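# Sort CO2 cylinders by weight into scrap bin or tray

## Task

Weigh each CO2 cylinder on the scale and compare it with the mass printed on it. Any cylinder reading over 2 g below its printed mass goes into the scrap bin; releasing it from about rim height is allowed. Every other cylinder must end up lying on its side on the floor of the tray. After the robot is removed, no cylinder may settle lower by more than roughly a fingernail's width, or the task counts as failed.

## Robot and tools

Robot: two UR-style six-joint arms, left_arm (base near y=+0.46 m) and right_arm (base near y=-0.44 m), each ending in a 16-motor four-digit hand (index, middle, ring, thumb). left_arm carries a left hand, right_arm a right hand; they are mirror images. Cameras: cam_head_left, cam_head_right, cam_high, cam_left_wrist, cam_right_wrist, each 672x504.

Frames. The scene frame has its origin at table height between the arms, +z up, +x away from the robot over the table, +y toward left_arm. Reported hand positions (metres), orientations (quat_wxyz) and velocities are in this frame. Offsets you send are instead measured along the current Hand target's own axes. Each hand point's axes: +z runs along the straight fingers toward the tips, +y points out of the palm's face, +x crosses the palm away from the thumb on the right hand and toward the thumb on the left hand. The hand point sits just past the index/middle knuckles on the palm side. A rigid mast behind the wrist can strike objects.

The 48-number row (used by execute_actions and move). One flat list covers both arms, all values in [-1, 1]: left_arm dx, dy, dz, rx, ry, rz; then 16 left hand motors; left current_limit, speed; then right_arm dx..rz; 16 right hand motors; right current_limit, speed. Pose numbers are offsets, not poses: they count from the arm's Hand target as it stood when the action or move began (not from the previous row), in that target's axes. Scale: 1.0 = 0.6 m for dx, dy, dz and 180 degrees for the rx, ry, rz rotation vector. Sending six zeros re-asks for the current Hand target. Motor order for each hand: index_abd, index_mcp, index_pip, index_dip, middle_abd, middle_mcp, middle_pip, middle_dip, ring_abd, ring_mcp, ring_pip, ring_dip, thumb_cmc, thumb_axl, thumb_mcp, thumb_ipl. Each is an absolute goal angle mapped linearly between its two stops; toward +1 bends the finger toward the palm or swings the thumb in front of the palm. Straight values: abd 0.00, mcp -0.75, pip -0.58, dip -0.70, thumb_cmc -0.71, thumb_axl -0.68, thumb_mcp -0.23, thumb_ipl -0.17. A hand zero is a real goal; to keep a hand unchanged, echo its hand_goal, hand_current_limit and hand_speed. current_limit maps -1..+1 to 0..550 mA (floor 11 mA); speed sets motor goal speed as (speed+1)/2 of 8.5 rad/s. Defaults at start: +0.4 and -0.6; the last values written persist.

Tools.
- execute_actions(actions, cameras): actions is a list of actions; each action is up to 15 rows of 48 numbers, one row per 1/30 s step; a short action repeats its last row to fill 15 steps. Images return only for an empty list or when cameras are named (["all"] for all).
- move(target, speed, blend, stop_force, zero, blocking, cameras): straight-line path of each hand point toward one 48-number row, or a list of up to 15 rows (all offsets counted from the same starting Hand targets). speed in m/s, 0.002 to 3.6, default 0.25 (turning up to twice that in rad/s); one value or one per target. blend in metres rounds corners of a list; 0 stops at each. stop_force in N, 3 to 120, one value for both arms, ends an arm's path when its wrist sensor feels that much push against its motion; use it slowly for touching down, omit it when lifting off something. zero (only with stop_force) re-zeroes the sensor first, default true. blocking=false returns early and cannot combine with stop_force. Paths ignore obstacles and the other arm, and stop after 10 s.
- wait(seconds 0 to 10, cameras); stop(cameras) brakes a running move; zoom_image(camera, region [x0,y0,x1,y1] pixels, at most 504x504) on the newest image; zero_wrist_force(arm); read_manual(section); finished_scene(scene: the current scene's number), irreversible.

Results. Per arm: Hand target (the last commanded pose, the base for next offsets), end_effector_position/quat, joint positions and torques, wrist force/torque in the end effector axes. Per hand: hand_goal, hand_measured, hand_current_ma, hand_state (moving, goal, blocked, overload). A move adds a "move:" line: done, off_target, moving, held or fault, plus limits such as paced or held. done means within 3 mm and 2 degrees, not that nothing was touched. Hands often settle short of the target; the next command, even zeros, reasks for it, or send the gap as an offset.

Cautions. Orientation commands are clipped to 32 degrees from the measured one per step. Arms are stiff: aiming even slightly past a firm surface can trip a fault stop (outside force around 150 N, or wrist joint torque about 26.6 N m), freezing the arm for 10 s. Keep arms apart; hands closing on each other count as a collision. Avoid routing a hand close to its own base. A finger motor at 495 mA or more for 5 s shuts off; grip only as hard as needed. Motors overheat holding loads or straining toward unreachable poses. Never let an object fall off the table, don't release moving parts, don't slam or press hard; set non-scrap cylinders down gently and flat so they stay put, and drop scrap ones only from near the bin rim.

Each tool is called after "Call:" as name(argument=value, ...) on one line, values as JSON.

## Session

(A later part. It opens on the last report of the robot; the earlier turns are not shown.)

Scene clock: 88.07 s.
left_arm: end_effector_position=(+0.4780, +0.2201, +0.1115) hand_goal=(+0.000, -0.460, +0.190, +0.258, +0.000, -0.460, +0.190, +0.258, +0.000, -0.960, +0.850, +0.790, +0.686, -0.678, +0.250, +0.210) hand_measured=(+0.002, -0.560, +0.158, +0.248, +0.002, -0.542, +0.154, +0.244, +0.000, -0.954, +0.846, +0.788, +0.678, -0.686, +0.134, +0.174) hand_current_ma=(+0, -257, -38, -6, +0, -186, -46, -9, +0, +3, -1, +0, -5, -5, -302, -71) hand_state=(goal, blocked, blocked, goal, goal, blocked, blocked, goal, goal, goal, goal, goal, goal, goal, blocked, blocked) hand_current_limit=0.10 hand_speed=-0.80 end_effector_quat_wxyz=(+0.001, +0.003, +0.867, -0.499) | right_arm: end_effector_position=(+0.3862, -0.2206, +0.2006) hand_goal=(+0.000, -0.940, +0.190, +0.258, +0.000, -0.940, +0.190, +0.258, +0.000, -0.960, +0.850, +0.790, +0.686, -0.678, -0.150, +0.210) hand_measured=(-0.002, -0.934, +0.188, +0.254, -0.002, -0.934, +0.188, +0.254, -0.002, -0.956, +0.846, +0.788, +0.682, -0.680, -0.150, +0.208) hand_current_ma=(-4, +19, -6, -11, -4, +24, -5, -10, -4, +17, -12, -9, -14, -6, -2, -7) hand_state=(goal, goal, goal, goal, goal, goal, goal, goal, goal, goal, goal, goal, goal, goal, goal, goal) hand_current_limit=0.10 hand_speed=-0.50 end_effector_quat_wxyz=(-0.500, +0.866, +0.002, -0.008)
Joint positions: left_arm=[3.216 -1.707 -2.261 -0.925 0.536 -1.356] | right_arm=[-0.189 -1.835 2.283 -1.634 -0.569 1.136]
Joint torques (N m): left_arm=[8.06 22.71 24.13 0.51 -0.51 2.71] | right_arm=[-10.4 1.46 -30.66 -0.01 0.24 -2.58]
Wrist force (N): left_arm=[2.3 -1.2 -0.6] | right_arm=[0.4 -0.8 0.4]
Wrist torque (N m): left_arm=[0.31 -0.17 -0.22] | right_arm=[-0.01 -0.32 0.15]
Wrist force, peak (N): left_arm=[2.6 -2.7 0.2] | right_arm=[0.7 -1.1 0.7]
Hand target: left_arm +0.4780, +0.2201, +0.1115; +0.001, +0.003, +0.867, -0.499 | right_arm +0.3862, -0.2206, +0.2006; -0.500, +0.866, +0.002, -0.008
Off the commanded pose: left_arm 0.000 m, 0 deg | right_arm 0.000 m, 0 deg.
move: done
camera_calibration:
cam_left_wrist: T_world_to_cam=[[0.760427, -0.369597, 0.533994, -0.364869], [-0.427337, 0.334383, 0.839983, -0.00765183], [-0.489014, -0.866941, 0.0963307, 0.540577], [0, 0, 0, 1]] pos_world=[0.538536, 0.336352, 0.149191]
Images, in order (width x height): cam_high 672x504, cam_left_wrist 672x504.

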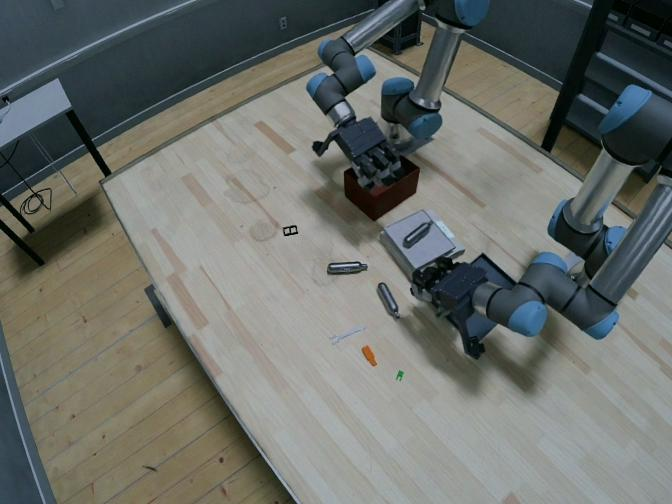

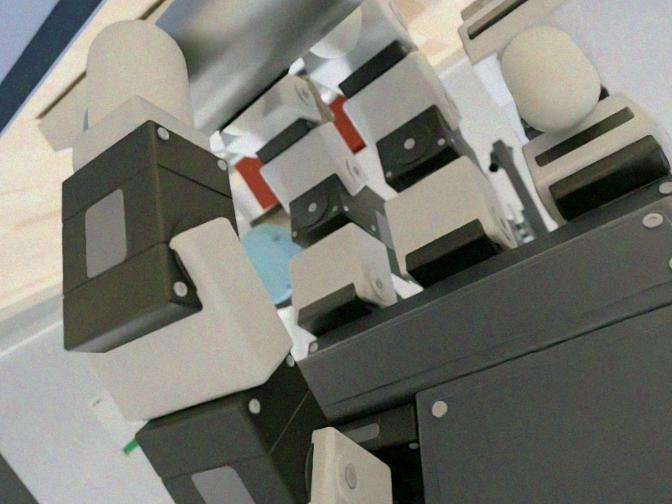

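Call:
move(target=[-0.0325,-0.2078,0.1783,0,0,0,0,-0.46,0.19,0.259,0,-0.46,0.19,0.259,0,-0.959,0.85,0.79,0.6857,-0.678,0.25,0.21,0.1,-0.8,0,0,0,0,0,0,0,-0.94,0.19,0.259,0,-0.94,0.19,0.259,0,-0.959,0.85,0.79,0.6857,-0.678,-0.15,0.21,0.1,-0.5], speed=0.35, cameras=["cam_left_wrist"])

Call:
zoom_image(camera="cam_left_wrist", region=[0, 0, 140, 140])

Scene clock: 93.23 s.
left_arm: end_effector_position=(+0.4966, +0.0649, +0.1656) hand_goal=(+0.000, -0.460, +0.190, +0.258, +0.000, -0.460, +0.190, +0.258, +0.000, -0.960, +0.850, +0.790, +0.686, -0.678, +0.250, +0.210) hand_measured=(+0.002, -0.560, +0.156, +0.248, +0.002, -0.542, +0.152, +0.244, +0.000, -0.954, +0.846, +0.788, +0.678, -0.686, +0.134, +0.174) hand_current_ma=(+0, -255, -39, -6, +0, -184, -47, -9, +0, +3, -1, +0, -5, -5, -302, -73) hand_state=(goal, blocked, blocked, goal, goal, blocked, blocked, goal, goal, goal, goal, goal, goal, goal, blocked, blocked) hand_current_limit=0.10 hand_speed=-0.80 end_effector_quat_wxyz=(+0.001, +0.003, +0.867, -0.499) | right_arm: end_effector_position=(+0.3862, -0.2206, +0.2006) hand_goal=(+0.000, -0.940, +0.190, +0.258, +0.000, -0.940, +0.190, +0.258, +0.000, -0.960, +0.850, +0.790, +0.686, -0.678, -0.150, +0.210) hand_measured=(-0.002, -0.934, +0.188, +0.254, -0.002, -0.934, +0.188, +0.254, -0.002, -0.956, +0.846, +0.788, +0.682, -0.680, -0.150, +0.208) hand_current_ma=(-4, +19, -6, -11, -4, +24, -5, -10, -4, +17, -12, -9, -14, -6, -2, -7) hand_state=(goal, goal, goal, goal, goal, goal, goal, goal, goal, goal, goal, goal, goal, goal, goal, goal) hand_current_limit=0.10 hand_speed=-0.50 end_effector_quat_wxyz=(-0.500, +0.866, +0.002, -0.008)
Joint positions: left_arm=[2.879 -1.864 -2.053 -0.422 0.57 -2.001] | right_arm=[-0.189 -1.835 2.283 -1.634 -0.569 1.136]
Joint torques (N m): left_arm=[-8.26 26.88 25.18 5.56 -0.45 -2.86] | right_arm=[-10.31 1.3 -29.89 -0.15 0.29 -2.64]
Wrist force (N): left_arm=[2.1 -1.4 -0.3] | right_arm=[0.3 -0.9 0.6]
Wrist torque (N m): left_arm=[0.27 -0.13 -0.09] | right_arm=[-0.04 -0.31 0.12]
Wrist force, peak (N): left_arm=[2.2 -3.1 0.8] | right_arm=[0.3 -1.3 0.5]
Hand target: left_arm +0.4967, +0.0649, +0.1656; +0.001, +0.003, +0.867, -0.499 | right_arm +0.3862, -0.2206, +0.2006; -0.500, +0.866, +0.002, -0.008
Off the commanded pose: left_arm 0.000 m, 0 deg | right_arm 0.000 m, 0 deg.
move: done
camera_calibration:
cam_left_wrist: T_world_to_cam=[[0.760393, -0.369843, 0.533872, -0.465214], [-0.426967, 0.334746, 0.840026, 0.00647676], [-0.48939, -0.866695, 0.0966276, 0.410151], [0, 0, 0, 1]] pos_world=[0.557234, 0.181252, 0.203292]
Images, in order (width x height): cam_left_wrist 672x504.

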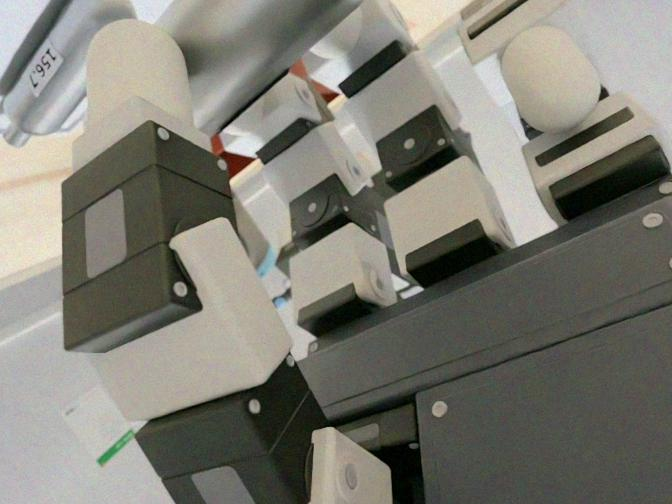

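Scaled by 3.600 from the camera's 672x504 image, which has a finer 960x720 frame.

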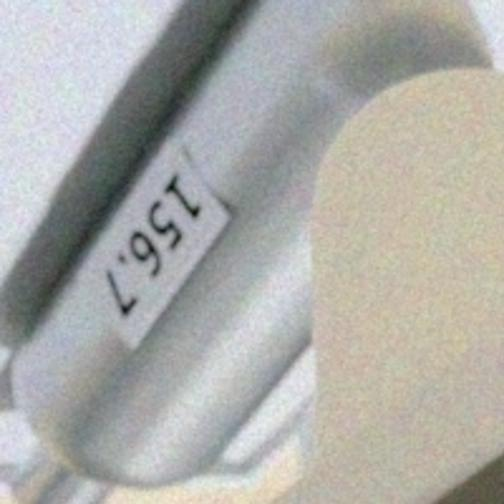

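Call:
move(target=[0,0.1667,-0.2887,0,0,0,0,-0.46,0.19,0.259,0,-0.46,0.19,0.259,0,-0.959,0.85,0.79,0.6857,-0.678,0.25,0.21,0.1,-0.8,-0.0078,-0.0443,0.3955,0,0,0,0,-0.94,0.19,0.259,0,-0.94,0.19,0.259,0,-0.959,0.85,0.79,0.6857,-0.678,-0.15,0.21,0.1,-0.5], speed=0.3)

Call:
move(target=[0,0,0,0,0,0,0,-0.46,0.19,0.259,0,-0.46,0.19,0.259,0,-0.959,0.85,0.79,0.6857,-0.678,0.25,0.21,0.1,-0.8,0,0.0303,0.0175,0,0,0,0,-0.94,0.19,0.259,0,-0.94,0.19,0.259,0,-0.959,0.85,0.79,0.6857,-0.678,-0.15,0.21,0.1,-0.5], speed=0.035, stop_force=3, cameras=["cam_head_left", "cam_right_wrist"])

Call:
move(target=[0,0,0,0,0,0,0,-0.46,0.19,0.259,0,-0.46,0.19,0.259,0,-0.959,0.85,0.79,0.6857,-0.678,0.25,0.21,0.1,-0.8,0,0,0,0,0,0,0,-0.46,0.19,0.259,0,-0.46,0.19,0.259,0,-0.959,0.85,0.79,0.6857,-0.678,0.25,0.21,0.05,-0.8], speed=0.2)

Scene clock: 96.10 s.
left_arm: end_effector_position=(+0.4974, +0.2649, +0.1662) hand_goal=(+0.000, -0.460, +0.190, +0.258, +0.000, -0.460, +0.190, +0.258, +0.000, -0.960, +0.850, +0.790, +0.686, -0.678, +0.250, +0.210) hand_measured=(+0.002, -0.560, +0.156, +0.248, +0.002, -0.542, +0.152, +0.244, +0.000, -0.954, +0.846, +0.788, +0.678, -0.686, +0.134, +0.174) hand_current_ma=(+0, -255, -39, -6, +0, -183, -47, -9, +0, +3, -1, +0, -5, -5, -302, -73) hand_state=(goal, blocked, blocked, goal, goal, blocked, blocked, goal, goal, goal, goal, goal, goal, goal, blocked, blocked) hand_current_limit=0.10 hand_speed=-0.80 end_effector_quat_wxyz=(+0.001, +0.003, +0.867, -0.499) | right_arm: end_effector_position=(+0.3780, -0.0018, +0.1052) hand_goal=(+0.000, -0.940, +0.190, +0.258, +0.000, -0.940, +0.190, +0.258, +0.000, -0.960, +0.850, +0.790, +0.686, -0.678, -0.150, +0.210) hand_measured=(-0.002, -0.934, +0.188, +0.254, -0.002, -0.934, +0.188, +0.254, -0.002, -0.956, +0.846, +0.788, +0.684, -0.680, -0.150, +0.208) hand_current_ma=(-4, +20, -5, -11, -4, +25, -5, -10, -4, +18, -12, -9, -9, -6, -2, -7) hand_state=(goal, goal, goal, goal, goal, goal, goal, goal, goal, goal, goal, goal, goal, goal, goal, goal) hand_current_limit=0.10 hand_speed=-0.50 end_effector_quat_wxyz=(-0.500, +0.866, +0.002, -0.008)
Joint positions: left_arm=[3.312 -1.613 -2.132 -1.301 0.561 -1.177] | right_arm=[0.396 -1.218 2.279 -3.168 -0.62 2.215]
Joint torques (N m): left_arm=[7.99 16.04 27.16 -0.14 -0.35 2.8] | right_arm=[10.28 -17.53 -1.45 -4.42 -0.45 3.15]
Wrist force (N): left_arm=[2.2 -1.4 -0.8] | right_arm=[0.7 -0.3 0.7]
Wrist torque (N m): left_arm=[0.30 -0.16 -0.23] | right_arm=[0.02 -0.36 0.04]
Wrist force, peak (N): left_arm=[2.4 -2.2 0.7] | right_arm=[0.5 -0.8 1.5]
Hand target: left_arm +0.4974, +0.2649, +0.1662; +0.001, +0.003, +0.867, -0.499 | right_arm +0.3780, -0.0018, +0.1052; -0.500, +0.866, +0.002, -0.008
Off the commanded pose: left_arm 0.000 m, 0 deg | right_arm 0.000 m, 0 deg.
move: done

Scene clock: 97.80 s.
left_arm: end_effector_position=(+0.4974, +0.2649, +0.1662) hand_goal=(+0.000, -0.460, +0.190, +0.258, +0.000, -0.460, +0.190, +0.258, +0.000, -0.960, +0.850, +0.790, +0.686, -0.678, +0.250, +0.210) hand_measured=(+0.002, -0.560, +0.156, +0.248, +0.002, -0.542, +0.152, +0.244, +0.000, -0.954, +0.846, +0.788, +0.678, -0.686, +0.134, +0.174) hand_current_ma=(+0, -255, -39, -6, +0, -183, -47, -9, +0, +3, -1, +0, -5, -5, -302, -73) hand_state=(goal, blocked, blocked, goal, goal, blocked, blocked, goal, goal, goal, goal, goal, goal, goal, blocked, blocked) hand_current_limit=0.10 hand_speed=-0.80 end_effector_quat_wxyz=(+0.001, +0.003, +0.867, -0.499) | right_arm: end_effector_position=(+0.3778, -0.0018, +0.0842) hand_goal=(+0.000, -0.940, +0.190, +0.258, +0.000, -0.940, +0.190, +0.258, +0.000, -0.960, +0.850, +0.790, +0.686, -0.678, -0.150, +0.210) hand_measured=(-0.002, -0.934, +0.188, +0.254, -0.002, -0.934, +0.188, +0.254, -0.002, -0.956, +0.846, +0.788, +0.684, -0.680, -0.150, +0.208) hand_current_ma=(-4, +20, -5, -11, -4, +25, -5, -10, -4, +18, -12, -9, -9, -6, -2, -7) hand_state=(goal, goal, goal, goal, goal, goal, goal, goal, goal, goal, goal, goal, goal, goal, goal, goal) hand_current_limit=0.10 hand_speed=-0.50 end_effector_quat_wxyz=(-0.500, +0.866, +0.002, -0.008)
Joint positions: left_arm=[3.312 -1.613 -2.132 -1.301 0.561 -1.177] | right_arm=[0.396 -1.16 2.288 -3.235 -0.62 2.215]
Joint torques (N m): left_arm=[7.57 16.02 27.15 -0.04 -0.41 2.99] | right_arm=[9.66 -19.29 -0.52 -4.18 -0.17 3.13]
Wrist force (N): left_arm=[2.3 -1.6 -0.4] | right_arm=[0.3 -0.5 0.3]
Wrist torque (N m): left_arm=[0.26 -0.16 -0.22] | right_arm=[0.03 -0.31 0.00]
Wrist force, peak (N): left_arm=[2.8 -1.5 -0.6] | right_arm=[0.6 -1.0 0.6]
Hand target: left_arm +0.4974, +0.2649, +0.1662; +0.001, +0.003, +0.867, -0.499 | right_arm +0.3778, -0.0018, +0.0842; -0.500, +0.866, +0.002, -0.008
Off the commanded pose: left_arm 0.000 m, 0 deg | right_arm 0.000 m, 0 deg.
move: done
camera_calibration:
cam_right_wrist: T_world_to_cam=[[-0.80312, -0.327892, -0.497478, 0.379333], [-0.401034, -0.320018, 0.858348, 0.0359846], [-0.440647, 0.888862, 0.125517, 0.282777], [0, 0, 0, 1]] pos_world=[0.443686, -0.115454, 0.122329]
Images, in order (width x height): cam_head_left 672x504, cam_right_wrist 672x504.

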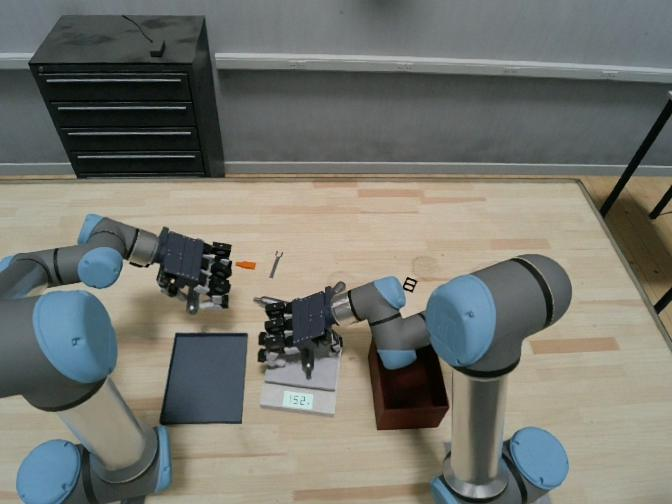

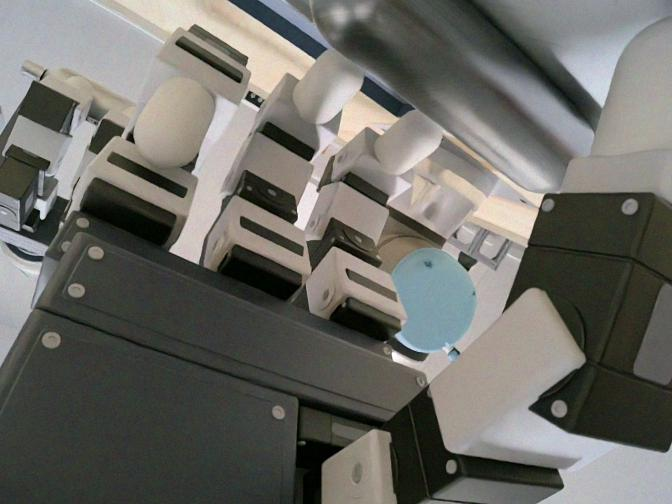

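Scene clock: 98.63 s.
left_arm: end_effector_position=(+0.4974, +0.2649, +0.1662) hand_goal=(+0.000, -0.460, +0.190, +0.258, +0.000, -0.460, +0.190, +0.258, +0.000, -0.960, +0.850, +0.790, +0.686, -0.678, +0.250, +0.210) hand_measured=(+0.002, -0.560, +0.156, +0.248, +0.002, -0.542, +0.152, +0.244, +0.000, -0.954, +0.846, +0.788, +0.678, -0.686, +0.134, +0.174) hand_current_ma=(+0, -255, -39, -6, +0, -183, -47, -9, +0, +3, -1, +0, -5, -5, -302, -73) hand_state=(goal, blocked, blocked, goal, goal, blocked, blocked, goal, goal, goal, goal, goal, goal, goal, blocked, blocked) hand_current_limit=0.10 hand_speed=-0.80 end_effector_quat_wxyz=(+0.001, +0.003, +0.867, -0.499) | right_arm: end_effector_position=(+0.3778, -0.0018, +0.0842) hand_goal=(+0.000, -0.460, +0.190, +0.258, +0.000, -0.460, +0.190, +0.258, +0.000, -0.960, +0.850, +0.790, +0.686, -0.678, +0.250, +0.210) hand_measured=(-0.002, -0.580, +0.178, +0.260, -0.002, -0.584, +0.180, +0.256, -0.002, -0.956, +0.846, +0.788, +0.684, -0.680, +0.124, +0.198) hand_current_ma=(-4, -289, -41, +5, -4, -289, -35, -3, -4, +18, -12, -9, -8, -6, -289, -61) hand_state=(goal, blocked, goal, goal, goal, blocked, goal, goal, goal, goal, goal, goal, goal, goal, blocked, goal) hand_current_limit=0.05 hand_speed=-0.80 end_effector_quat_wxyz=(-0.500, +0.866, +0.002, -0.008)
Joint positions: left_arm=[3.312 -1.613 -2.132 -1.301 0.561 -1.177] | right_arm=[0.396 -1.16 2.288 -3.235 -0.62 2.215]
Joint torques (N m): left_arm=[7.75 15.73 27.39 0.04 -0.56 2.99] | right_arm=[8.97 -20.68 -0.43 -3.69 0.41 2.86]
Wrist force (N): left_arm=[2.1 -1.4 -0.8] | right_arm=[0.4 -5.1 0.4]
Wrist torque (N m): left_arm=[0.31 -0.15 -0.25] | right_arm=[-0.04 -0.36 0.02]
Wrist force, peak (N): left_arm=[2.5 -1.9 -0.7] | right_arm=[-0.2 -5.8 0.2]
Hand target: left_arm +0.4974, +0.2649, +0.1662; +0.001, +0.003, +0.867, -0.499 | right_arm +0.3778, -0.0018, +0.0842; -0.500, +0.866, +0.002, -0.008
Off the commanded pose: left_arm 0.000 m, 0 deg | right_arm 0.000 m, 0 deg.
move: done

Call:
move(target=[[0,0,0,0,0,0,0,-0.46,0.19,0.259,0,-0.46,0.19,0.259,0,-0.959,0.85,0.79,0.6857,-0.678,0.25,0.21,0.1,-0.8,0,-0.1299,-0.075,0,0,0,0,-0.46,0.19,0.259,0,-0.46,0.19,0.259,0,-0.959,0.85,0.79,0.6857,-0.678,0.25,0.21,0.1,-0.8],[0.219,-0.131,0.2802,0,0,0,0,-0.46,0.19,0.259,0,-0.46,0.19,0.259,0,-0.959,0.85,0.79,0.6857,-0.678,0.25,0.21,0.1,-0.8,-0.108,0.0675,-0.4195,0,-0.2165,-0.125,0,-0.46,0.19,0.259,0,-0.46,0.19,0.259,0,-0.959,0.85,0.79,0.6857,-0.678,0.25,0.21,0.1,-0.8],[0.219,-0.1483,0.4242,0,0,0,0,-0.46,0.19,0.259,0,-0.46,0.19,0.259,0,-0.959,0.85,0.79,0.6857,-0.678,0.25,0.21,0.1,-0.8,-0.108,0.118,-0.3903,0,-0.2165,-0.125,0,-0.89,0.19,0.259,0,-0.89,0.19,0.259,0,-0.959,0.85,0.79,0.6857,-0.678,-0.1,0.21,0.1,-0.6],[0.219,-0.1253,0.4375,0,0,0,0,-0.46,0.19,0.259,0,-0.46,0.19,0.259,0,-0.959,0.85,0.79,0.6857,-0.678,0.25,0.21,0.1,-0.8,-0.108,0.0458,-0.432,0,-0.2165,-0.125,0,-0.89,0.19,0.259,0,-0.89,0.19,0.259,0,-0.959,0.85,0.79,0.6857,-0.678,-0.1,0.21,0.1,-0.6]], speed=[0.2,0.3,0.15,0.15], blend=[0.02,0.03,0,0], cameras=["cam_head_left", "cam_head_right", "cam_left_wrist"])

Scene clock: 105.27 s.
left_arm: end_effector_position=(+0.3653, +0.0007, +0.0987) hand_goal=(+0.000, -0.460, +0.190, +0.258, +0.000, -0.460, +0.190, +0.258, +0.000, -0.960, +0.850, +0.790, +0.686, -0.678, +0.250, +0.210) hand_measured=(+0.002, -0.560, +0.156, +0.248, +0.002, -0.542, +0.152, +0.244, +0.000, -0.954, +0.846, +0.788, +0.678, -0.686, +0.134, +0.174) hand_current_ma=(+0, -255, -39, -6, +0, -183, -47, -9, +0, +3, -1, +0, -5, -5, -303, -73) hand_state=(goal, blocked, blocked, goal, goal, blocked, blocked, goal, goal, goal, goal, goal, goal, goal, blocked, blocked) hand_current_limit=0.10 hand_speed=-0.80 end_effector_quat_wxyz=(+0.001, +0.003, +0.867, -0.499) | right_arm: end_effector_position=(+0.3168, -0.2408, +0.1905) hand_goal=(+0.000, -0.890, +0.190, +0.258, +0.000, -0.890, +0.190, +0.258, +0.000, -0.960, +0.850, +0.790, +0.686, -0.678, -0.100, +0.210) hand_measured=(-0.002, -0.874, +0.188, +0.254, -0.002, -0.870, +0.188, +0.254, -0.002, -0.954, +0.846, +0.788, +0.682, -0.680, -0.098, +0.208) hand_current_ma=(-4, +65, -6, -12, -4, +82, -6, -11, -4, +19, -12, -9, -12, -8, +13, -11) hand_state=(goal, goal, goal, goal, goal, goal, goal, goal, goal, goal, goal, goal, goal, goal, goal, goal) hand_current_limit=0.10 hand_speed=-0.60 end_effector_quat_wxyz=(-0.463, +0.797, +0.333, -0.198)
Joint positions: left_arm=[2.651 -1.974 -2.268 0.18 0.684 -2.342] | right_arm=[-0.056 -1.668 2.063 -1.026 -0.988 0.391]
Joint torques (N m): left_arm=[5.22 24.93 4.66 5.46 -2.38 -2.63] | right_arm=[-10.49 -26.58 -29 1.4 -0.72 -2.63]
Wrist force (N): left_arm=[2.1 -1.4 -0.4] | right_arm=[0.6 -0.8 0.4]
Wrist torque (N m): left_arm=[0.29 -0.12 -0.12] | right_arm=[-0.02 -0.36 0.15]
Wrist force, peak (N): left_arm=[3.0 -1.7 -0.6] | right_arm=[0.1 -5.5 0.0]
Hand target: left_arm +0.3653, +0.0007, +0.0987; +0.001, +0.003, +0.867, -0.499 | right_arm +0.3168, -0.2408, +0.1906; -0.463, +0.797, +0.333, -0.198
Off the commanded pose: left_arm 0.000 m, 0 deg | right_arm 0.000 m, 0 deg.
move: done
camera_calibration:
cam_left_wrist: T_world_to_cam=[[0.760435, -0.369707, 0.533906, -0.353402], [-0.42711, 0.334591, 0.840016, 0.0281761], [-0.489199, -0.866814, 0.096529, 0.296528], [0, 0, 0, 1]] pos_world=[0.425835, 0.116952, 0.136392]
Images, in order (width x height): cam_head_left 672x504, cam_head_right 672x504, cam_left_wrist 672x504.

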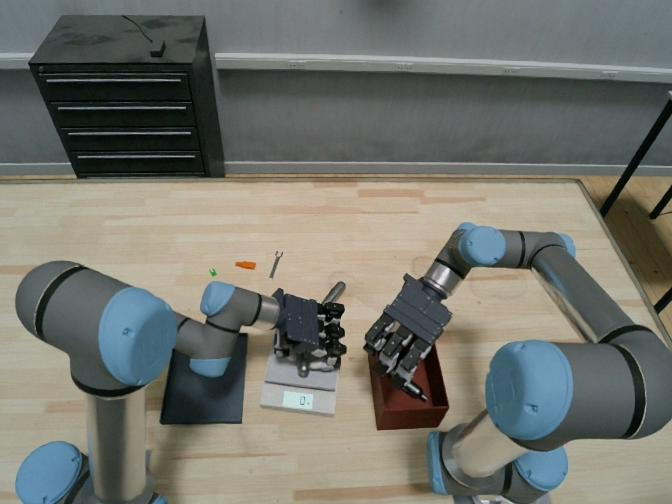

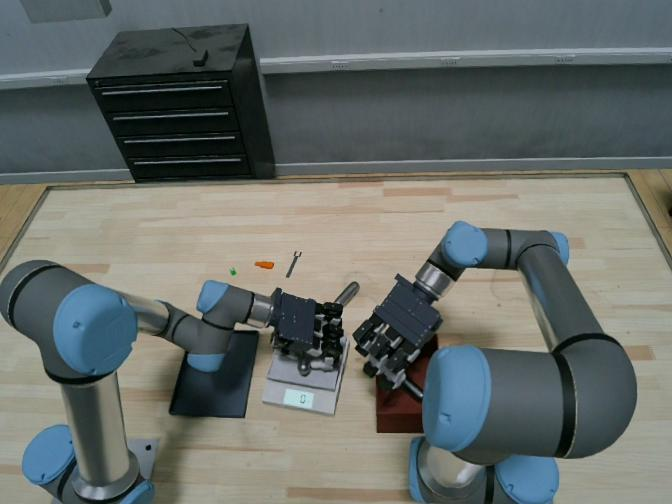

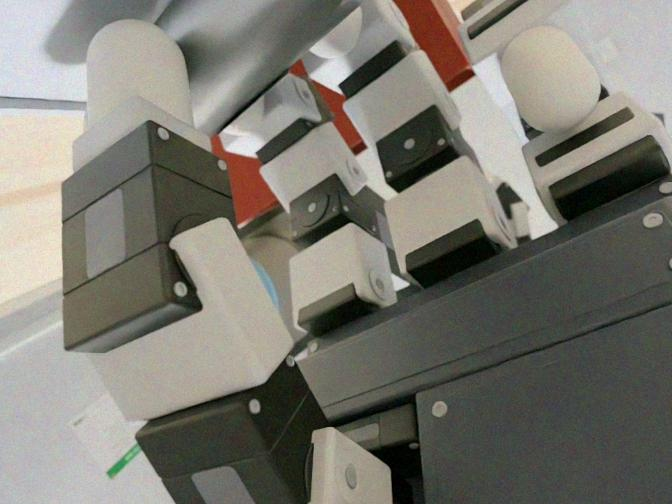

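Call:
move(target=[0,0.0289,0.0167,0,0,0,0,-0.46,0.19,0.259,0,-0.46,0.19,0.259,0,-0.959,0.85,0.79,0.6857,-0.678,0.25,0.21,0.1,-0.8,0,0,0,0,0,0,0,-0.94,0.19,0.259,0,-0.94,0.19,0.259,0,-0.959,0.85,0.79,0.6857,-0.678,-0.15,0.21,0.1,-0.5], speed=0.03, stop_force=3)

Scene clock: 108.83 s.
left_arm: end_effector_position=(+0.3654, +0.0008, +0.0840) hand_goal=(+0.000, -0.460, +0.190, +0.258, +0.000, -0.460, +0.190, +0.258, +0.000, -0.960, +0.850, +0.790, +0.686, -0.678, +0.250, +0.210) hand_measured=(+0.002, -0.560, +0.156, +0.248, +0.002, -0.542, +0.152, +0.246, +0.000, -0.954, +0.846, +0.788, +0.678, -0.686, +0.134, +0.174) hand_current_ma=(+0, -255, -39, -6, +0, -183, -47, -8, +0, +3, -1, +0, -5, -5, -303, -73) hand_state=(goal, blocked, blocked, goal, goal, blocked, blocked, goal, goal, goal, goal, goal, goal, goal, blocked, blocked) hand_current_limit=0.10 hand_speed=-0.80 end_effector_quat_wxyz=(+0.001, +0.003, +0.867, -0.499) | right_arm: end_effector_position=(+0.3168, -0.2408, +0.1906) hand_goal=(+0.000, -0.940, +0.190, +0.258, +0.000, -0.940, +0.190, +0.258, +0.000, -0.960, +0.850, +0.790, +0.686, -0.678, -0.150, +0.210) hand_measured=(-0.002, -0.924, +0.188, +0.254, -0.002, -0.920, +0.188, +0.254, -0.002, -0.954, +0.846, +0.788, +0.682, -0.680, -0.146, +0.208) hand_current_ma=(-4, +69, -5, -12, -4, +87, -5, -11, -4, +19, -12, -9, -12, -8, +16, -10) hand_state=(goal, goal, goal, goal, goal, blocked, goal, goal, goal, goal, goal, goal, goal, goal, goal, goal) hand_current_limit=0.10 hand_speed=-0.50 end_effector_quat_wxyz=(-0.463, +0.797, +0.333, -0.198)
Joint positions: left_arm=[2.651 -2.014 -2.272 0.224 0.684 -2.342] | right_arm=[-0.056 -1.668 2.063 -1.026 -0.988 0.391]
Joint torques (N m): left_arm=[-2.48 41.78 18.63 0.82 0.02 1.38] | right_arm=[-9.53 -26.52 -28.81 1.53 -0.07 -2.65]
Wrist force (N): left_arm=[2.3 -1.6 -0.3] | right_arm=[0.9 -0.5 0.4]
Wrist torque (N m): left_arm=[0.25 -0.14 -0.15] | right_arm=[0.02 -0.39 0.18]
Wrist force, peak (N): left_arm=[2.3 -8.6 -4.7] | right_arm=[0.6 -1.1 0.6]
Hand target: left_arm +0.3653, +0.0008, +0.0840; +0.001, +0.003, +0.867, -0.499 (not the last commanded pose) | right_arm +0.3168, -0.2408, +0.1906; -0.463, +0.797, +0.333, -0.198
Off the commanded pose: left_arm 0.005 m, 0 deg | right_arm 0.000 m, 0 deg.
move: contact (left_arm)

Call:
move(target=[[0,0,0,0,0,0,0,-0.78,0.19,0.259,0,-0.78,0.19,0.259,0,-0.959,0.85,0.79,0.6857,-0.678,-0.056,0.21,0.1,-0.9,0,0,0,0,0,0,0,-0.94,0.19,0.259,0,-0.94,0.19,0.259,0,-0.959,0.85,0.79,0.6857,-0.678,-0.15,0.21,0.1,-0.5],[0.0005,0,0,0,0,0,0,-0.89,0.19,0.259,0,-0.89,0.19,0.259,0,-0.959,0.85,0.79,0.6857,-0.678,-0.2,0.21,0.1,-0.7,0.205,0.0997,-0.2042,0,-0.2406,-0.1389,0,-0.94,0.19,0.259,0,-0.94,0.19,0.259,0,-0.959,0.85,0.79,0.6857,-0.678,-0.15,0.21,0.1,-0.5],[0,-0.0866,-0.05,0,0,0,0,-0.89,0.19,0.259,0,-0.89,0.19,0.259,0,-0.959,0.85,0.79,0.6857,-0.678,-0.2,0.21,0.1,-0.7,0.5143,0.2459,-0.024,0,-0.4667,-0.2694,0,-0.94,0.19,0.259,0,-0.94,0.19,0.259,0,-0.959,0.85,0.79,0.6857,-0.678,-0.15,0.21,0.1,-0.5]], speed=[0.2,0.45,0.45], cameras=["cam_head_left", "cam_head_right", "cam_right_wrist", "cam_high"])

Call:
zoom_image(camera="cam_head_left", region=[250, 320, 350, 420])

Call:
zoom_image(camera="cam_head_right", region=[250, 320, 350, 420])

Scene clock: 115.10 s.
left_arm: end_effector_position=(+0.3651, +0.0006, +0.1440) hand_goal=(+0.000, -0.890, +0.190, +0.258, +0.000, -0.890, +0.190, +0.258, +0.000, -0.960, +0.850, +0.790, +0.686, -0.678, -0.200, +0.210) hand_measured=(+0.002, -0.870, +0.188, +0.254, +0.002, -0.872, +0.188, +0.254, +0.000, -0.954, +0.846, +0.788, +0.682, -0.680, -0.196, +0.208) hand_current_ma=(+0, +19, +0, -1, +0, +14, -1, -1, +0, +3, -1, +0, -1, -1, +2, -1) hand_state=(goal, goal, goal, goal, goal, goal, goal, goal, goal, goal, goal, goal, goal, goal, goal, goal) hand_current_limit=0.10 hand_speed=-0.70 end_effector_quat_wxyz=(+0.001, +0.003, +0.867, -0.499) | right_arm: end_effector_position=(+0.5928, -0.0805, +0.0670) hand_goal=(+0.000, -0.940, +0.190, +0.258, +0.000, -0.940, +0.190, +0.258, +0.000, -0.960, +0.850, +0.790, +0.686, -0.678, -0.150, +0.210) hand_measured=(-0.002, -0.924, +0.188, +0.254, -0.002, -0.920, +0.188, +0.254, -0.002, -0.954, +0.846, +0.788, +0.682, -0.680, -0.146, +0.208) hand_current_ma=(-4, +65, -5, -12, -4, +83, -5, -11, -4, +19, -12, -9, -12, -8, +14, -10) hand_state=(goal, goal, goal, goal, goal, goal, goal, goal, goal, goal, goal, goal, goal, goal, goal, goal) hand_current_limit=0.10 hand_speed=-0.50 end_effector_quat_wxyz=(-0.165, +0.275, +0.820, -0.475)
Joint positions: left_arm=[2.65 -1.855 -2.245 0.04 0.684 -2.343] | right_arm=[0.534 -0.63 0.879 -0.804 -1.923 -0.222]
Joint torques (N m): left_arm=[4.11 37.59 22.57 0.6 -1.92 3.02] | right_arm=[9.87 -47.67 -29.16 2.06 -1.63 -2.64]
Wrist force (N): left_arm=[2.1 -3.3 -1.4] | right_arm=[0.2 -0.7 0.5]
Wrist torque (N m): left_arm=[0.21 -0.14 -0.23] | right_arm=[-0.01 -0.29 0.13]
Wrist force, peak (N): left_arm=[2.6 -3.4 -1.5] | right_arm=[-0.6 -1.7 0.4]
Hand target: left_arm +0.3651, +0.0006, +0.1440; +0.001, +0.003, +0.867, -0.499 | right_arm +0.5929, -0.0804, +0.0669; -0.165, +0.275, +0.820, -0.475
Off the commanded pose: left_arm 0.000 m, 0 deg | right_arm 0.000 m, 0 deg.
move: done
camera_calibration:
cam_right_wrist: T_world_to_cam=[[0.824534, -0.232, -0.516062, -0.43832], [0.530112, -0.00209929, 0.847925, -0.41388], [-0.197802, -0.972713, 0.121255, 0.156149], [0, 0, 0, 1]] pos_world=[0.611699, 0.0493294, 0.105805]
Images, in order (width x height): cam_head_left 672x504, cam_head_right 672x504, cam_high 672x504, cam_right_wrist 672x504.

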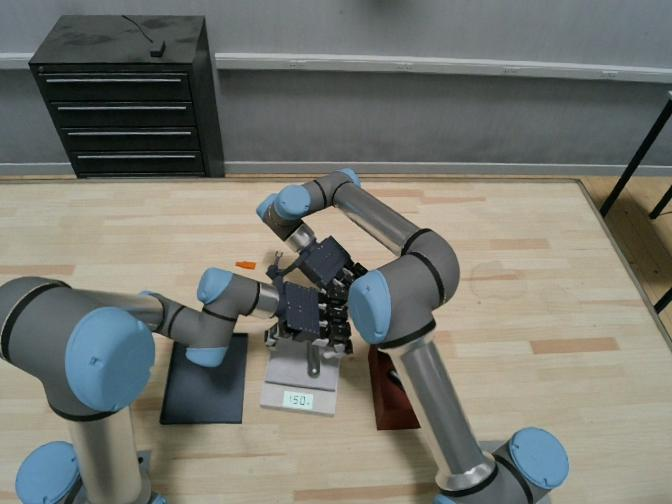

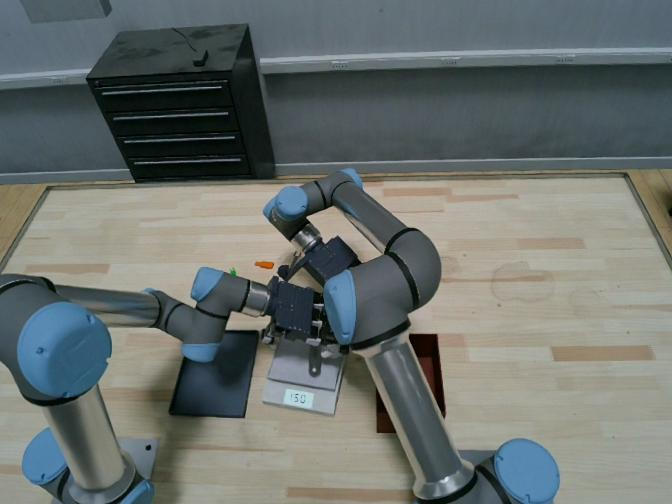

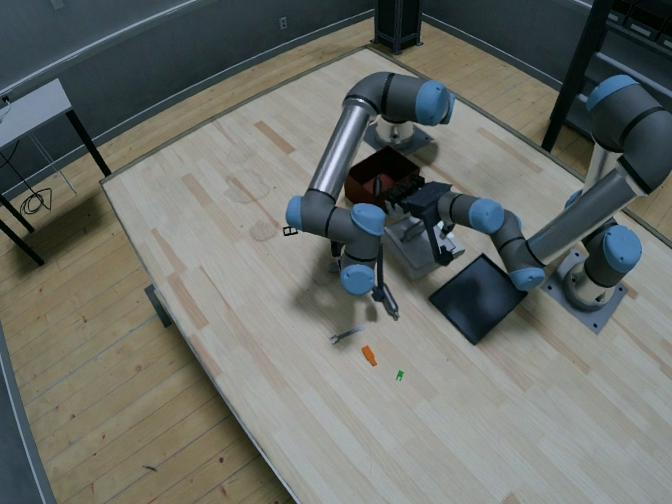

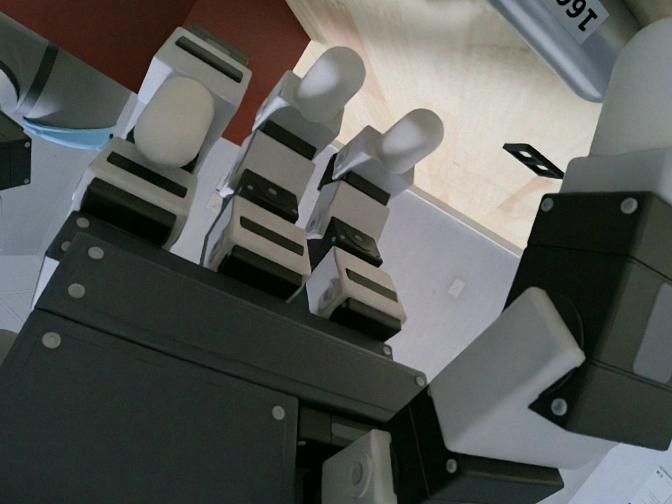

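Scaled by 5.040 from the camera's 672x504 image, which has a finer 960x720 frame.

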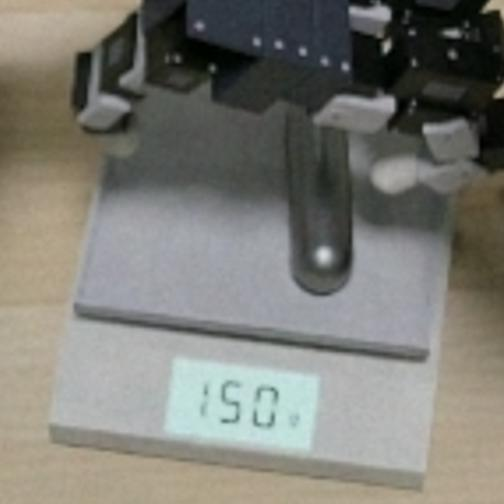

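Scaled by 5.040 from the camera's 672x504 image, which has a finer 960x720 frame.

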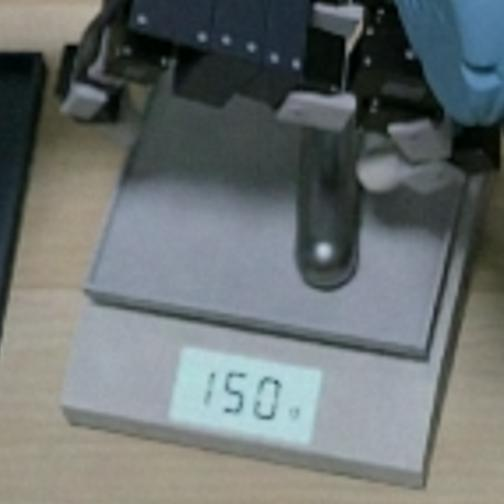

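Call:
zoom_image(camera="cam_right_wrist", region=[480, 0, 660, 120])

Call:
move(target=[0,0,0,0,0,0,0,-0.89,0.19,0.259,0,-0.89,0.19,0.259,0,-0.959,0.85,0.79,0.6857,-0.678,-0.2,0.21,0.1,-0.7,0,0.0660,0.0381,0,0,0,0,-0.94,0.19,0.259,0,-0.94,0.19,0.259,0,-0.959,0.85,0.79,0.6857,-0.678,-0.15,0.21,0.1,-0.5], speed=0.035, stop_force=3, cameras=["cam_right_wrist", "cam_left_wrist"])

Scaled by 2.800 from the camera's 672x504 image, which has a finer 960x720 frame.

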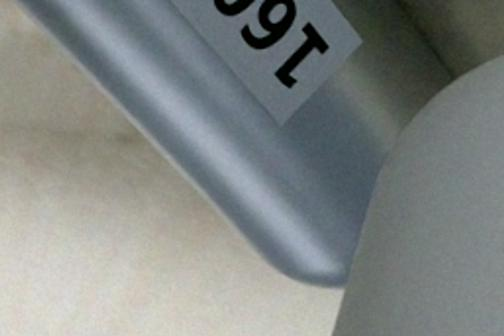

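Scene clock: 117.80 s.
left_arm: end_effector_position=(+0.3651, +0.0006, +0.1440) hand_goal=(+0.000, -0.890, +0.190, +0.258, +0.000, -0.890, +0.190, +0.258, +0.000, -0.960, +0.850, +0.790, +0.686, -0.678, -0.200, +0.210) hand_measured=(+0.002, -0.870, +0.188, +0.254, +0.002, -0.872, +0.188, +0.254, +0.000, -0.954, +0.846, +0.788, +0.682, -0.680, -0.196, +0.208) hand_current_ma=(+0, +19, +0, -1, +0, +14, -1, -1, +0, +3, -1, +0, -1, -1, +2, -1) hand_state=(goal, goal, goal, goal, goal, goal, goal, goal, goal, goal, goal, goal, goal, goal, goal, goal) hand_current_limit=0.10 hand_speed=-0.70 end_effector_quat_wxyz=(+0.001, +0.003, +0.867, -0.499) | right_arm: end_effector_position=(+0.5923, -0.0804, +0.0212) hand_goal=(+0.000, -0.940, +0.190, +0.258, +0.000, -0.940, +0.190, +0.258, +0.000, -0.960, +0.850, +0.790, +0.686, -0.678, -0.150, +0.210) hand_measured=(-0.002, -0.924, +0.188, +0.254, -0.002, -0.920, +0.188, +0.254, -0.002, -0.954, +0.846, +0.788, +0.682, -0.680, -0.146, +0.208) hand_current_ma=(-4, +65, -5, -12, -4, +82, -5, -11, -4, +19, -12, -9, -12, -8, +14, -10) hand_state=(goal, goal, goal, goal, goal, goal, goal, goal, goal, goal, goal, goal, goal, goal, goal, goal) hand_current_limit=0.10 hand_speed=-0.50 end_effector_quat_wxyz=(-0.165, +0.275, +0.820, -0.475)
Joint positions: left_arm=[2.65 -1.855 -2.245 0.04 0.684 -2.343] | right_arm=[0.534 -0.591 0.926 -0.89 -1.923 -0.221]
Joint torques (N m): left_arm=[4.81 37.26 21.69 0.76 -1.93 2.99] | right_arm=[9.68 -48.01 -7.94 -1.6 1.25 2.33]
Wrist force (N): left_arm=[2.2 -3.3 -1.2] | right_arm=[0.3 -0.7 0.4]
Wrist torque (N m): left_arm=[0.18 -0.16 -0.21] | right_arm=[0.01 -0.31 0.14]
Wrist force, peak (N): left_arm=[2.8 -3.5 -1.1] | right_arm=[0.4 -1.1 0.7]
Hand target: left_arm +0.3651, +0.0006, +0.1440; +0.001, +0.003, +0.867, -0.499 | right_arm +0.5923, -0.0804, +0.0212; -0.165, +0.275, +0.820, -0.475
Off the commanded pose: left_arm 0.000 m, 0 deg | right_arm 0.000 m, 0 deg.
move: done
camera_calibration:
cam_left_wrist: T_world_to_cam=[[0.760448, -0.369923, 0.533737, -0.377422], [-0.426945, 0.334505, 0.840134, -0.0100111], [-0.489323, -0.866754, 0.0964365, 0.292034], [0, 0, 0, 1]] pos_world=[0.425634, 0.116853, 0.181692]
cam_right_wrist: T_world_to_cam=[[0.824529, -0.231867, -0.51613, -0.46152], [0.530199, -0.0019287, 0.847871, -0.374839], [-0.197589, -0.972746, 0.121345, 0.161567], [0, 0, 0, 1]] pos_world=[0.611199, 0.0494294, 0.0600053]
Images, in order (width x height): cam_left_wrist 672x504, cam_right_wrist 672x504.

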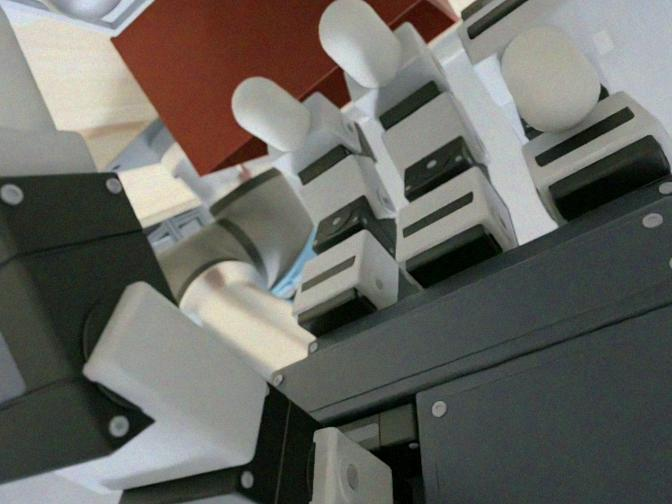

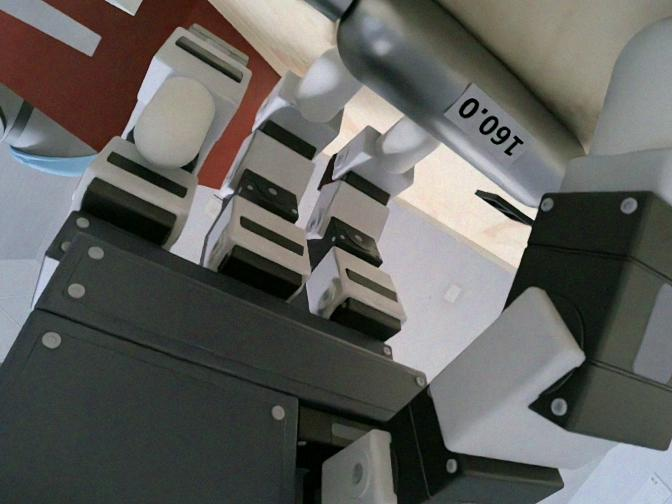

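Call:
zoom_image(camera="cam_right_wrist", region=[430, 60, 550, 170])

Call:
move(target=[0,0,0,0,0,0,0,-0.89,0.19,0.259,0,-0.89,0.19,0.259,0,-0.959,0.85,0.79,0.6857,-0.678,-0.2,0.21,0.1,-0.7,0,0,0,0,0,0,0,-0.46,0.19,0.259,0,-0.46,0.19,0.259,0,-0.959,0.85,0.79,0.6857,-0.678,0.25,0.21,0.05,-0.8], speed=0.2)

Scaled by 4.200 from the camera's 672x504 image, which has a finer 960x720 frame.

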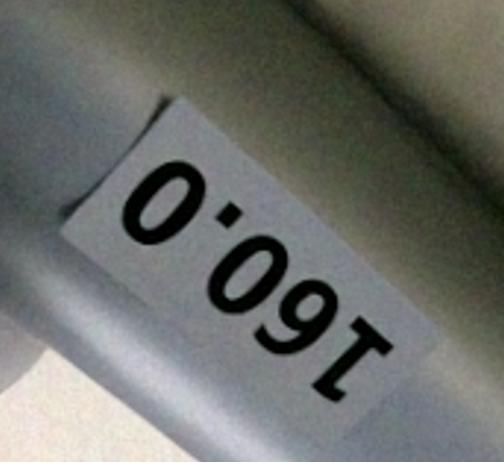

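Scene clock: 118.87 s.
left_arm: end_effector_position=(+0.3651, +0.0006, +0.1440) hand_goal=(+0.000, -0.890, +0.190, +0.258, +0.000, -0.890, +0.190, +0.258, +0.000, -0.960, +0.850, +0.790, +0.686, -0.678, -0.200, +0.210) hand_measured=(+0.002, -0.870, +0.188, +0.254, +0.002, -0.872, +0.188, +0.254, +0.000, -0.954, +0.846, +0.788, +0.682, -0.680, -0.196, +0.208) hand_current_ma=(+0, +19, +0, -1, +0, +14, -1, -1, +0, +3, -1, +0, -1, -1, +2, -1) hand_state=(goal, goal, goal, goal, goal, goal, goal, goal, goal, goal, goal, goal, goal, goal, goal, goal) hand_current_limit=0.10 hand_speed=-0.70 end_effector_quat_wxyz=(+0.001, +0.003, +0.867, -0.499) | right_arm: end_effector_position=(+0.5923, -0.0804, +0.0212) hand_goal=(+0.000, -0.460, +0.190, +0.258, +0.000, -0.460, +0.190, +0.258, +0.000, -0.960, +0.850, +0.790, +0.686, -0.678, +0.250, +0.210) hand_measured=(-0.002, -0.586, +0.180, +0.262, -0.002, -0.590, +0.184, +0.260, -0.002, -0.954, +0.846, +0.788, +0.682, -0.680, +0.124, +0.202) hand_current_ma=(-4, -289, -33, +14, -4, -289, -23, +8, -4, +19, -12, -9, -12, -9, -289, -40) hand_state=(goal, blocked, goal, goal, goal, blocked, goal, goal, goal, goal, goal, goal, goal, goal, blocked, goal) hand_current_limit=0.05 hand_speed=-0.80 end_effector_quat_wxyz=(-0.165, +0.275, +0.820, -0.475)
Joint positions: left_arm=[2.65 -1.855 -2.245 0.04 0.684 -2.343] | right_arm=[0.534 -0.591 0.926 -0.89 -1.923 -0.221]
Joint torques (N m): left_arm=[4.95 37.84 22.21 0.7 -1.96 2.89] | right_arm=[9.86 -48.84 -8.44 -1.07 1.07 1.2]
Wrist force (N): left_arm=[2.1 -3.3 -0.8] | right_arm=[0.1 -6.9 0.0]
Wrist torque (N m): left_arm=[0.15 -0.14 -0.22] | right_arm=[-0.14 -0.30 0.12]
Wrist force, peak (N): left_arm=[2.3 -3.5 -1.3] | right_arm=[0.0 -7.1 0.1]
Hand target: left_arm +0.3651, +0.0006, +0.1440; +0.001, +0.003, +0.867, -0.499 | right_arm +0.5923, -0.0804, +0.0212; -0.165, +0.275, +0.820, -0.475
Off the commanded pose: left_arm 0.000 m, 0 deg | right_arm 0.000 m, 0 deg.
move: done

Call:
move(target=[[0,0,0,0,0,0,0,-0.94,0.19,0.259,0,-0.94,0.19,0.259,0,-0.959,0.85,0.79,0.6857,-0.678,-0.15,0.21,0.1,-0.5,0,-0.1732,-0.1,0,0,0,0,-0.46,0.19,0.259,0,-0.46,0.19,0.259,0,-0.959,0.85,0.79,0.6857,-0.678,0.25,0.21,0.1,-0.8],[0,0.0961,-0.2332,0,0,0,0,-0.94,0.19,0.259,0,-0.94,0.19,0.259,0,-0.959,0.85,0.79,0.6857,-0.678,-0.15,0.21,0.1,-0.5,0.1633,-0.2551,-0.0374,0,0.6832,0.3944,0,-0.46,0.19,0.259,0,-0.46,0.19,0.259,0,-0.959,0.85,0.79,0.6857,-0.678,0.25,0.21,0.1,-0.8]], speed=[0.25,0.6], blend=[0.03,0], cameras=["cam_head_left", "cam_head_right", "cam_right_wrist"])

Call:
zoom_image(camera="cam_right_wrist", region=[530, 0, 671, 140])

Call:
zoom_image(camera="cam_head_right", region=[260, 320, 350, 420])

Scene clock: 124.80 s.
left_arm: end_effector_position=(+0.3656, +0.1506, +0.1645) hand_goal=(+0.000, -0.940, +0.190, +0.258, +0.000, -0.940, +0.190, +0.258, +0.000, -0.960, +0.850, +0.790, +0.686, -0.678, -0.150, +0.210) hand_measured=(+0.002, -0.920, +0.188, +0.254, +0.002, -0.922, +0.188, +0.254, +0.000, -0.954, +0.846, +0.788, +0.682, -0.680, -0.150, +0.208) hand_current_ma=(+0, +20, +0, -1, +0, +15, +0, -1, +0, +3, -1, +0, -1, -1, +0, -1) hand_state=(goal, blocked, goal, goal, goal, goal, goal, goal, goal, goal, goal, goal, goal, goal, goal, goal) hand_current_limit=0.10 hand_speed=-0.50 end_effector_quat_wxyz=(+0.001, +0.003, +0.867, -0.499) | right_arm: end_effector_position=(+0.4815, -0.0664, +0.1663) hand_goal=(+0.000, -0.460, +0.190, +0.258, +0.000, -0.460, +0.190, +0.258, +0.000, -0.960, +0.850, +0.790, +0.686, -0.678, +0.250, +0.210) hand_measured=(-0.002, -0.514, +0.164, +0.248, -0.002, -0.524, +0.170, +0.250, -0.002, -0.954, +0.846, +0.788, +0.680, -0.682, +0.090, +0.182) hand_current_ma=(-4, -249, -104, -38, -4, -299, -76, -26, -4, +19, -12, -9, -22, -16, -302, -151) hand_state=(goal, blocked, blocked, goal, goal, blocked, goal, goal, goal, goal, goal, goal, goal, goal, blocked, blocked) hand_current_limit=0.10 hand_speed=-0.80 end_effector_quat_wxyz=(-0.500, +0.866, +0.002, -0.008)
Joint positions: left_arm=[3.036 -1.441 -2.447 -0.699 0.531 -1.711] | right_arm=[0.197 -1.335 2.094 -2.585 -0.542 1.879]
Joint torques (N m): left_arm=[7.69 21.32 25.55 0.56 -3.02 2.93] | right_arm=[9.85 -25.39 -7.66 -4.48 0.41 3.08]
Wrist force (N): left_arm=[2.3 -3.2 -1.1] | right_arm=[0.4 0.9 1.2]
Wrist torque (N m): left_arm=[0.18 -0.16 -0.20] | right_arm=[0.06 -0.32 0.01]
Wrist force, peak (N): left_arm=[2.6 -3.4 -1.3] | right_arm=[0.0 -7.4 -0.1]
Hand target: left_arm +0.3656, +0.1506, +0.1645; +0.001, +0.003, +0.867, -0.499 | right_arm +0.4815, -0.0664, +0.1663; -0.500, +0.866, +0.002, -0.008
Off the commanded pose: left_arm 0.000 m, 0 deg | right_arm 0.000 m, 0 deg.
move: done; blend cut to 0 m at target 1
camera_calibration:
cam_right_wrist: T_world_to_cam=[[-0.803009, -0.328043, -0.497559, 0.482205], [-0.401037, -0.320138, 0.858301, -0.013582], [-0.440847, 0.888763, 0.125516, 0.37568], [0, 0, 0, 1]] pos_world=[0.547385, -0.180054, 0.204429]
Images, in order (width x height): cam_head_left 672x504, cam_head_right 672x504, cam_right_wrist 672x504.

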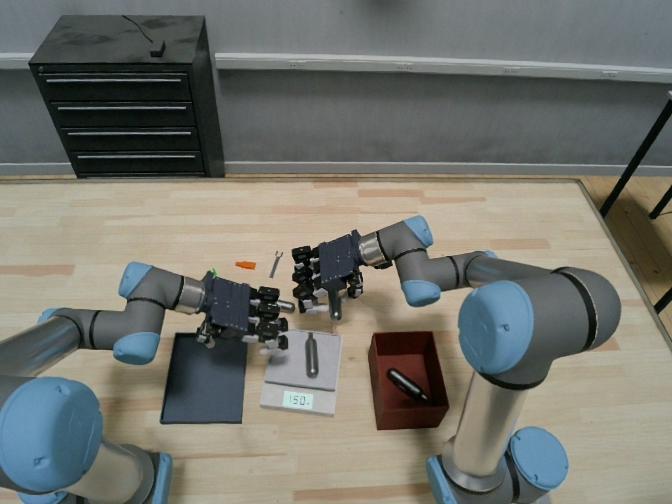

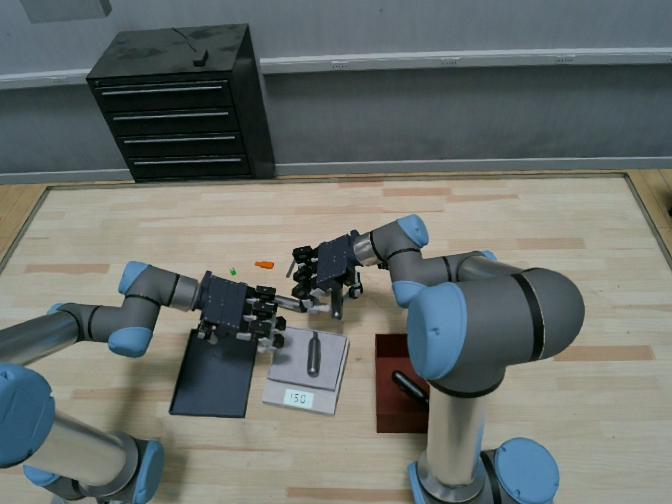

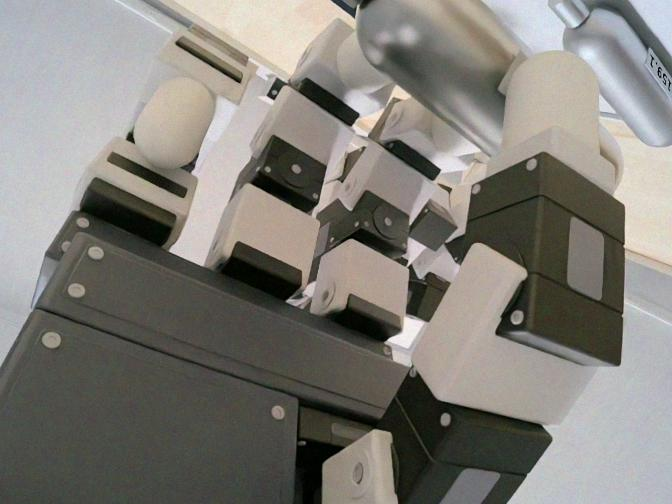

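Scaled by 3.574 from the camera's 672x504 image, which has a finer 960x720 frame.

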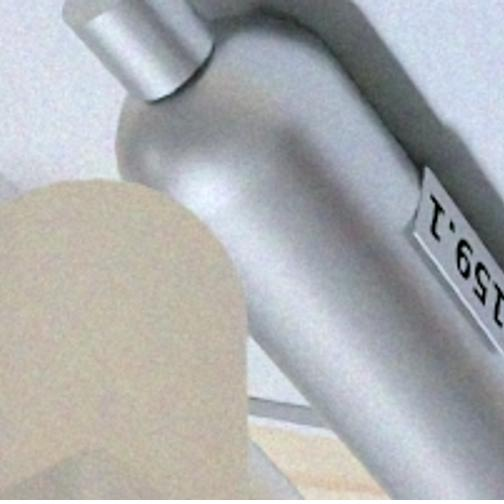

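Scaled by 5.040 from the camera's 672x504 image, which has a finer 960x720 frame.

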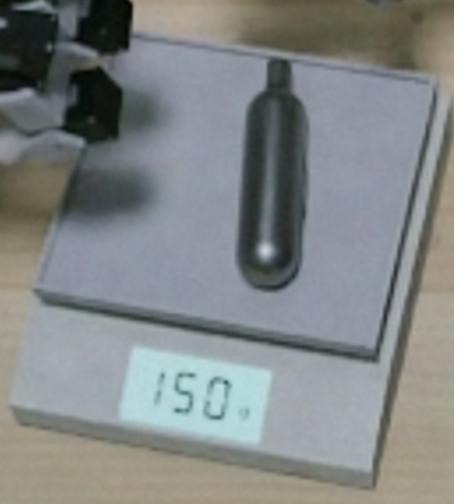

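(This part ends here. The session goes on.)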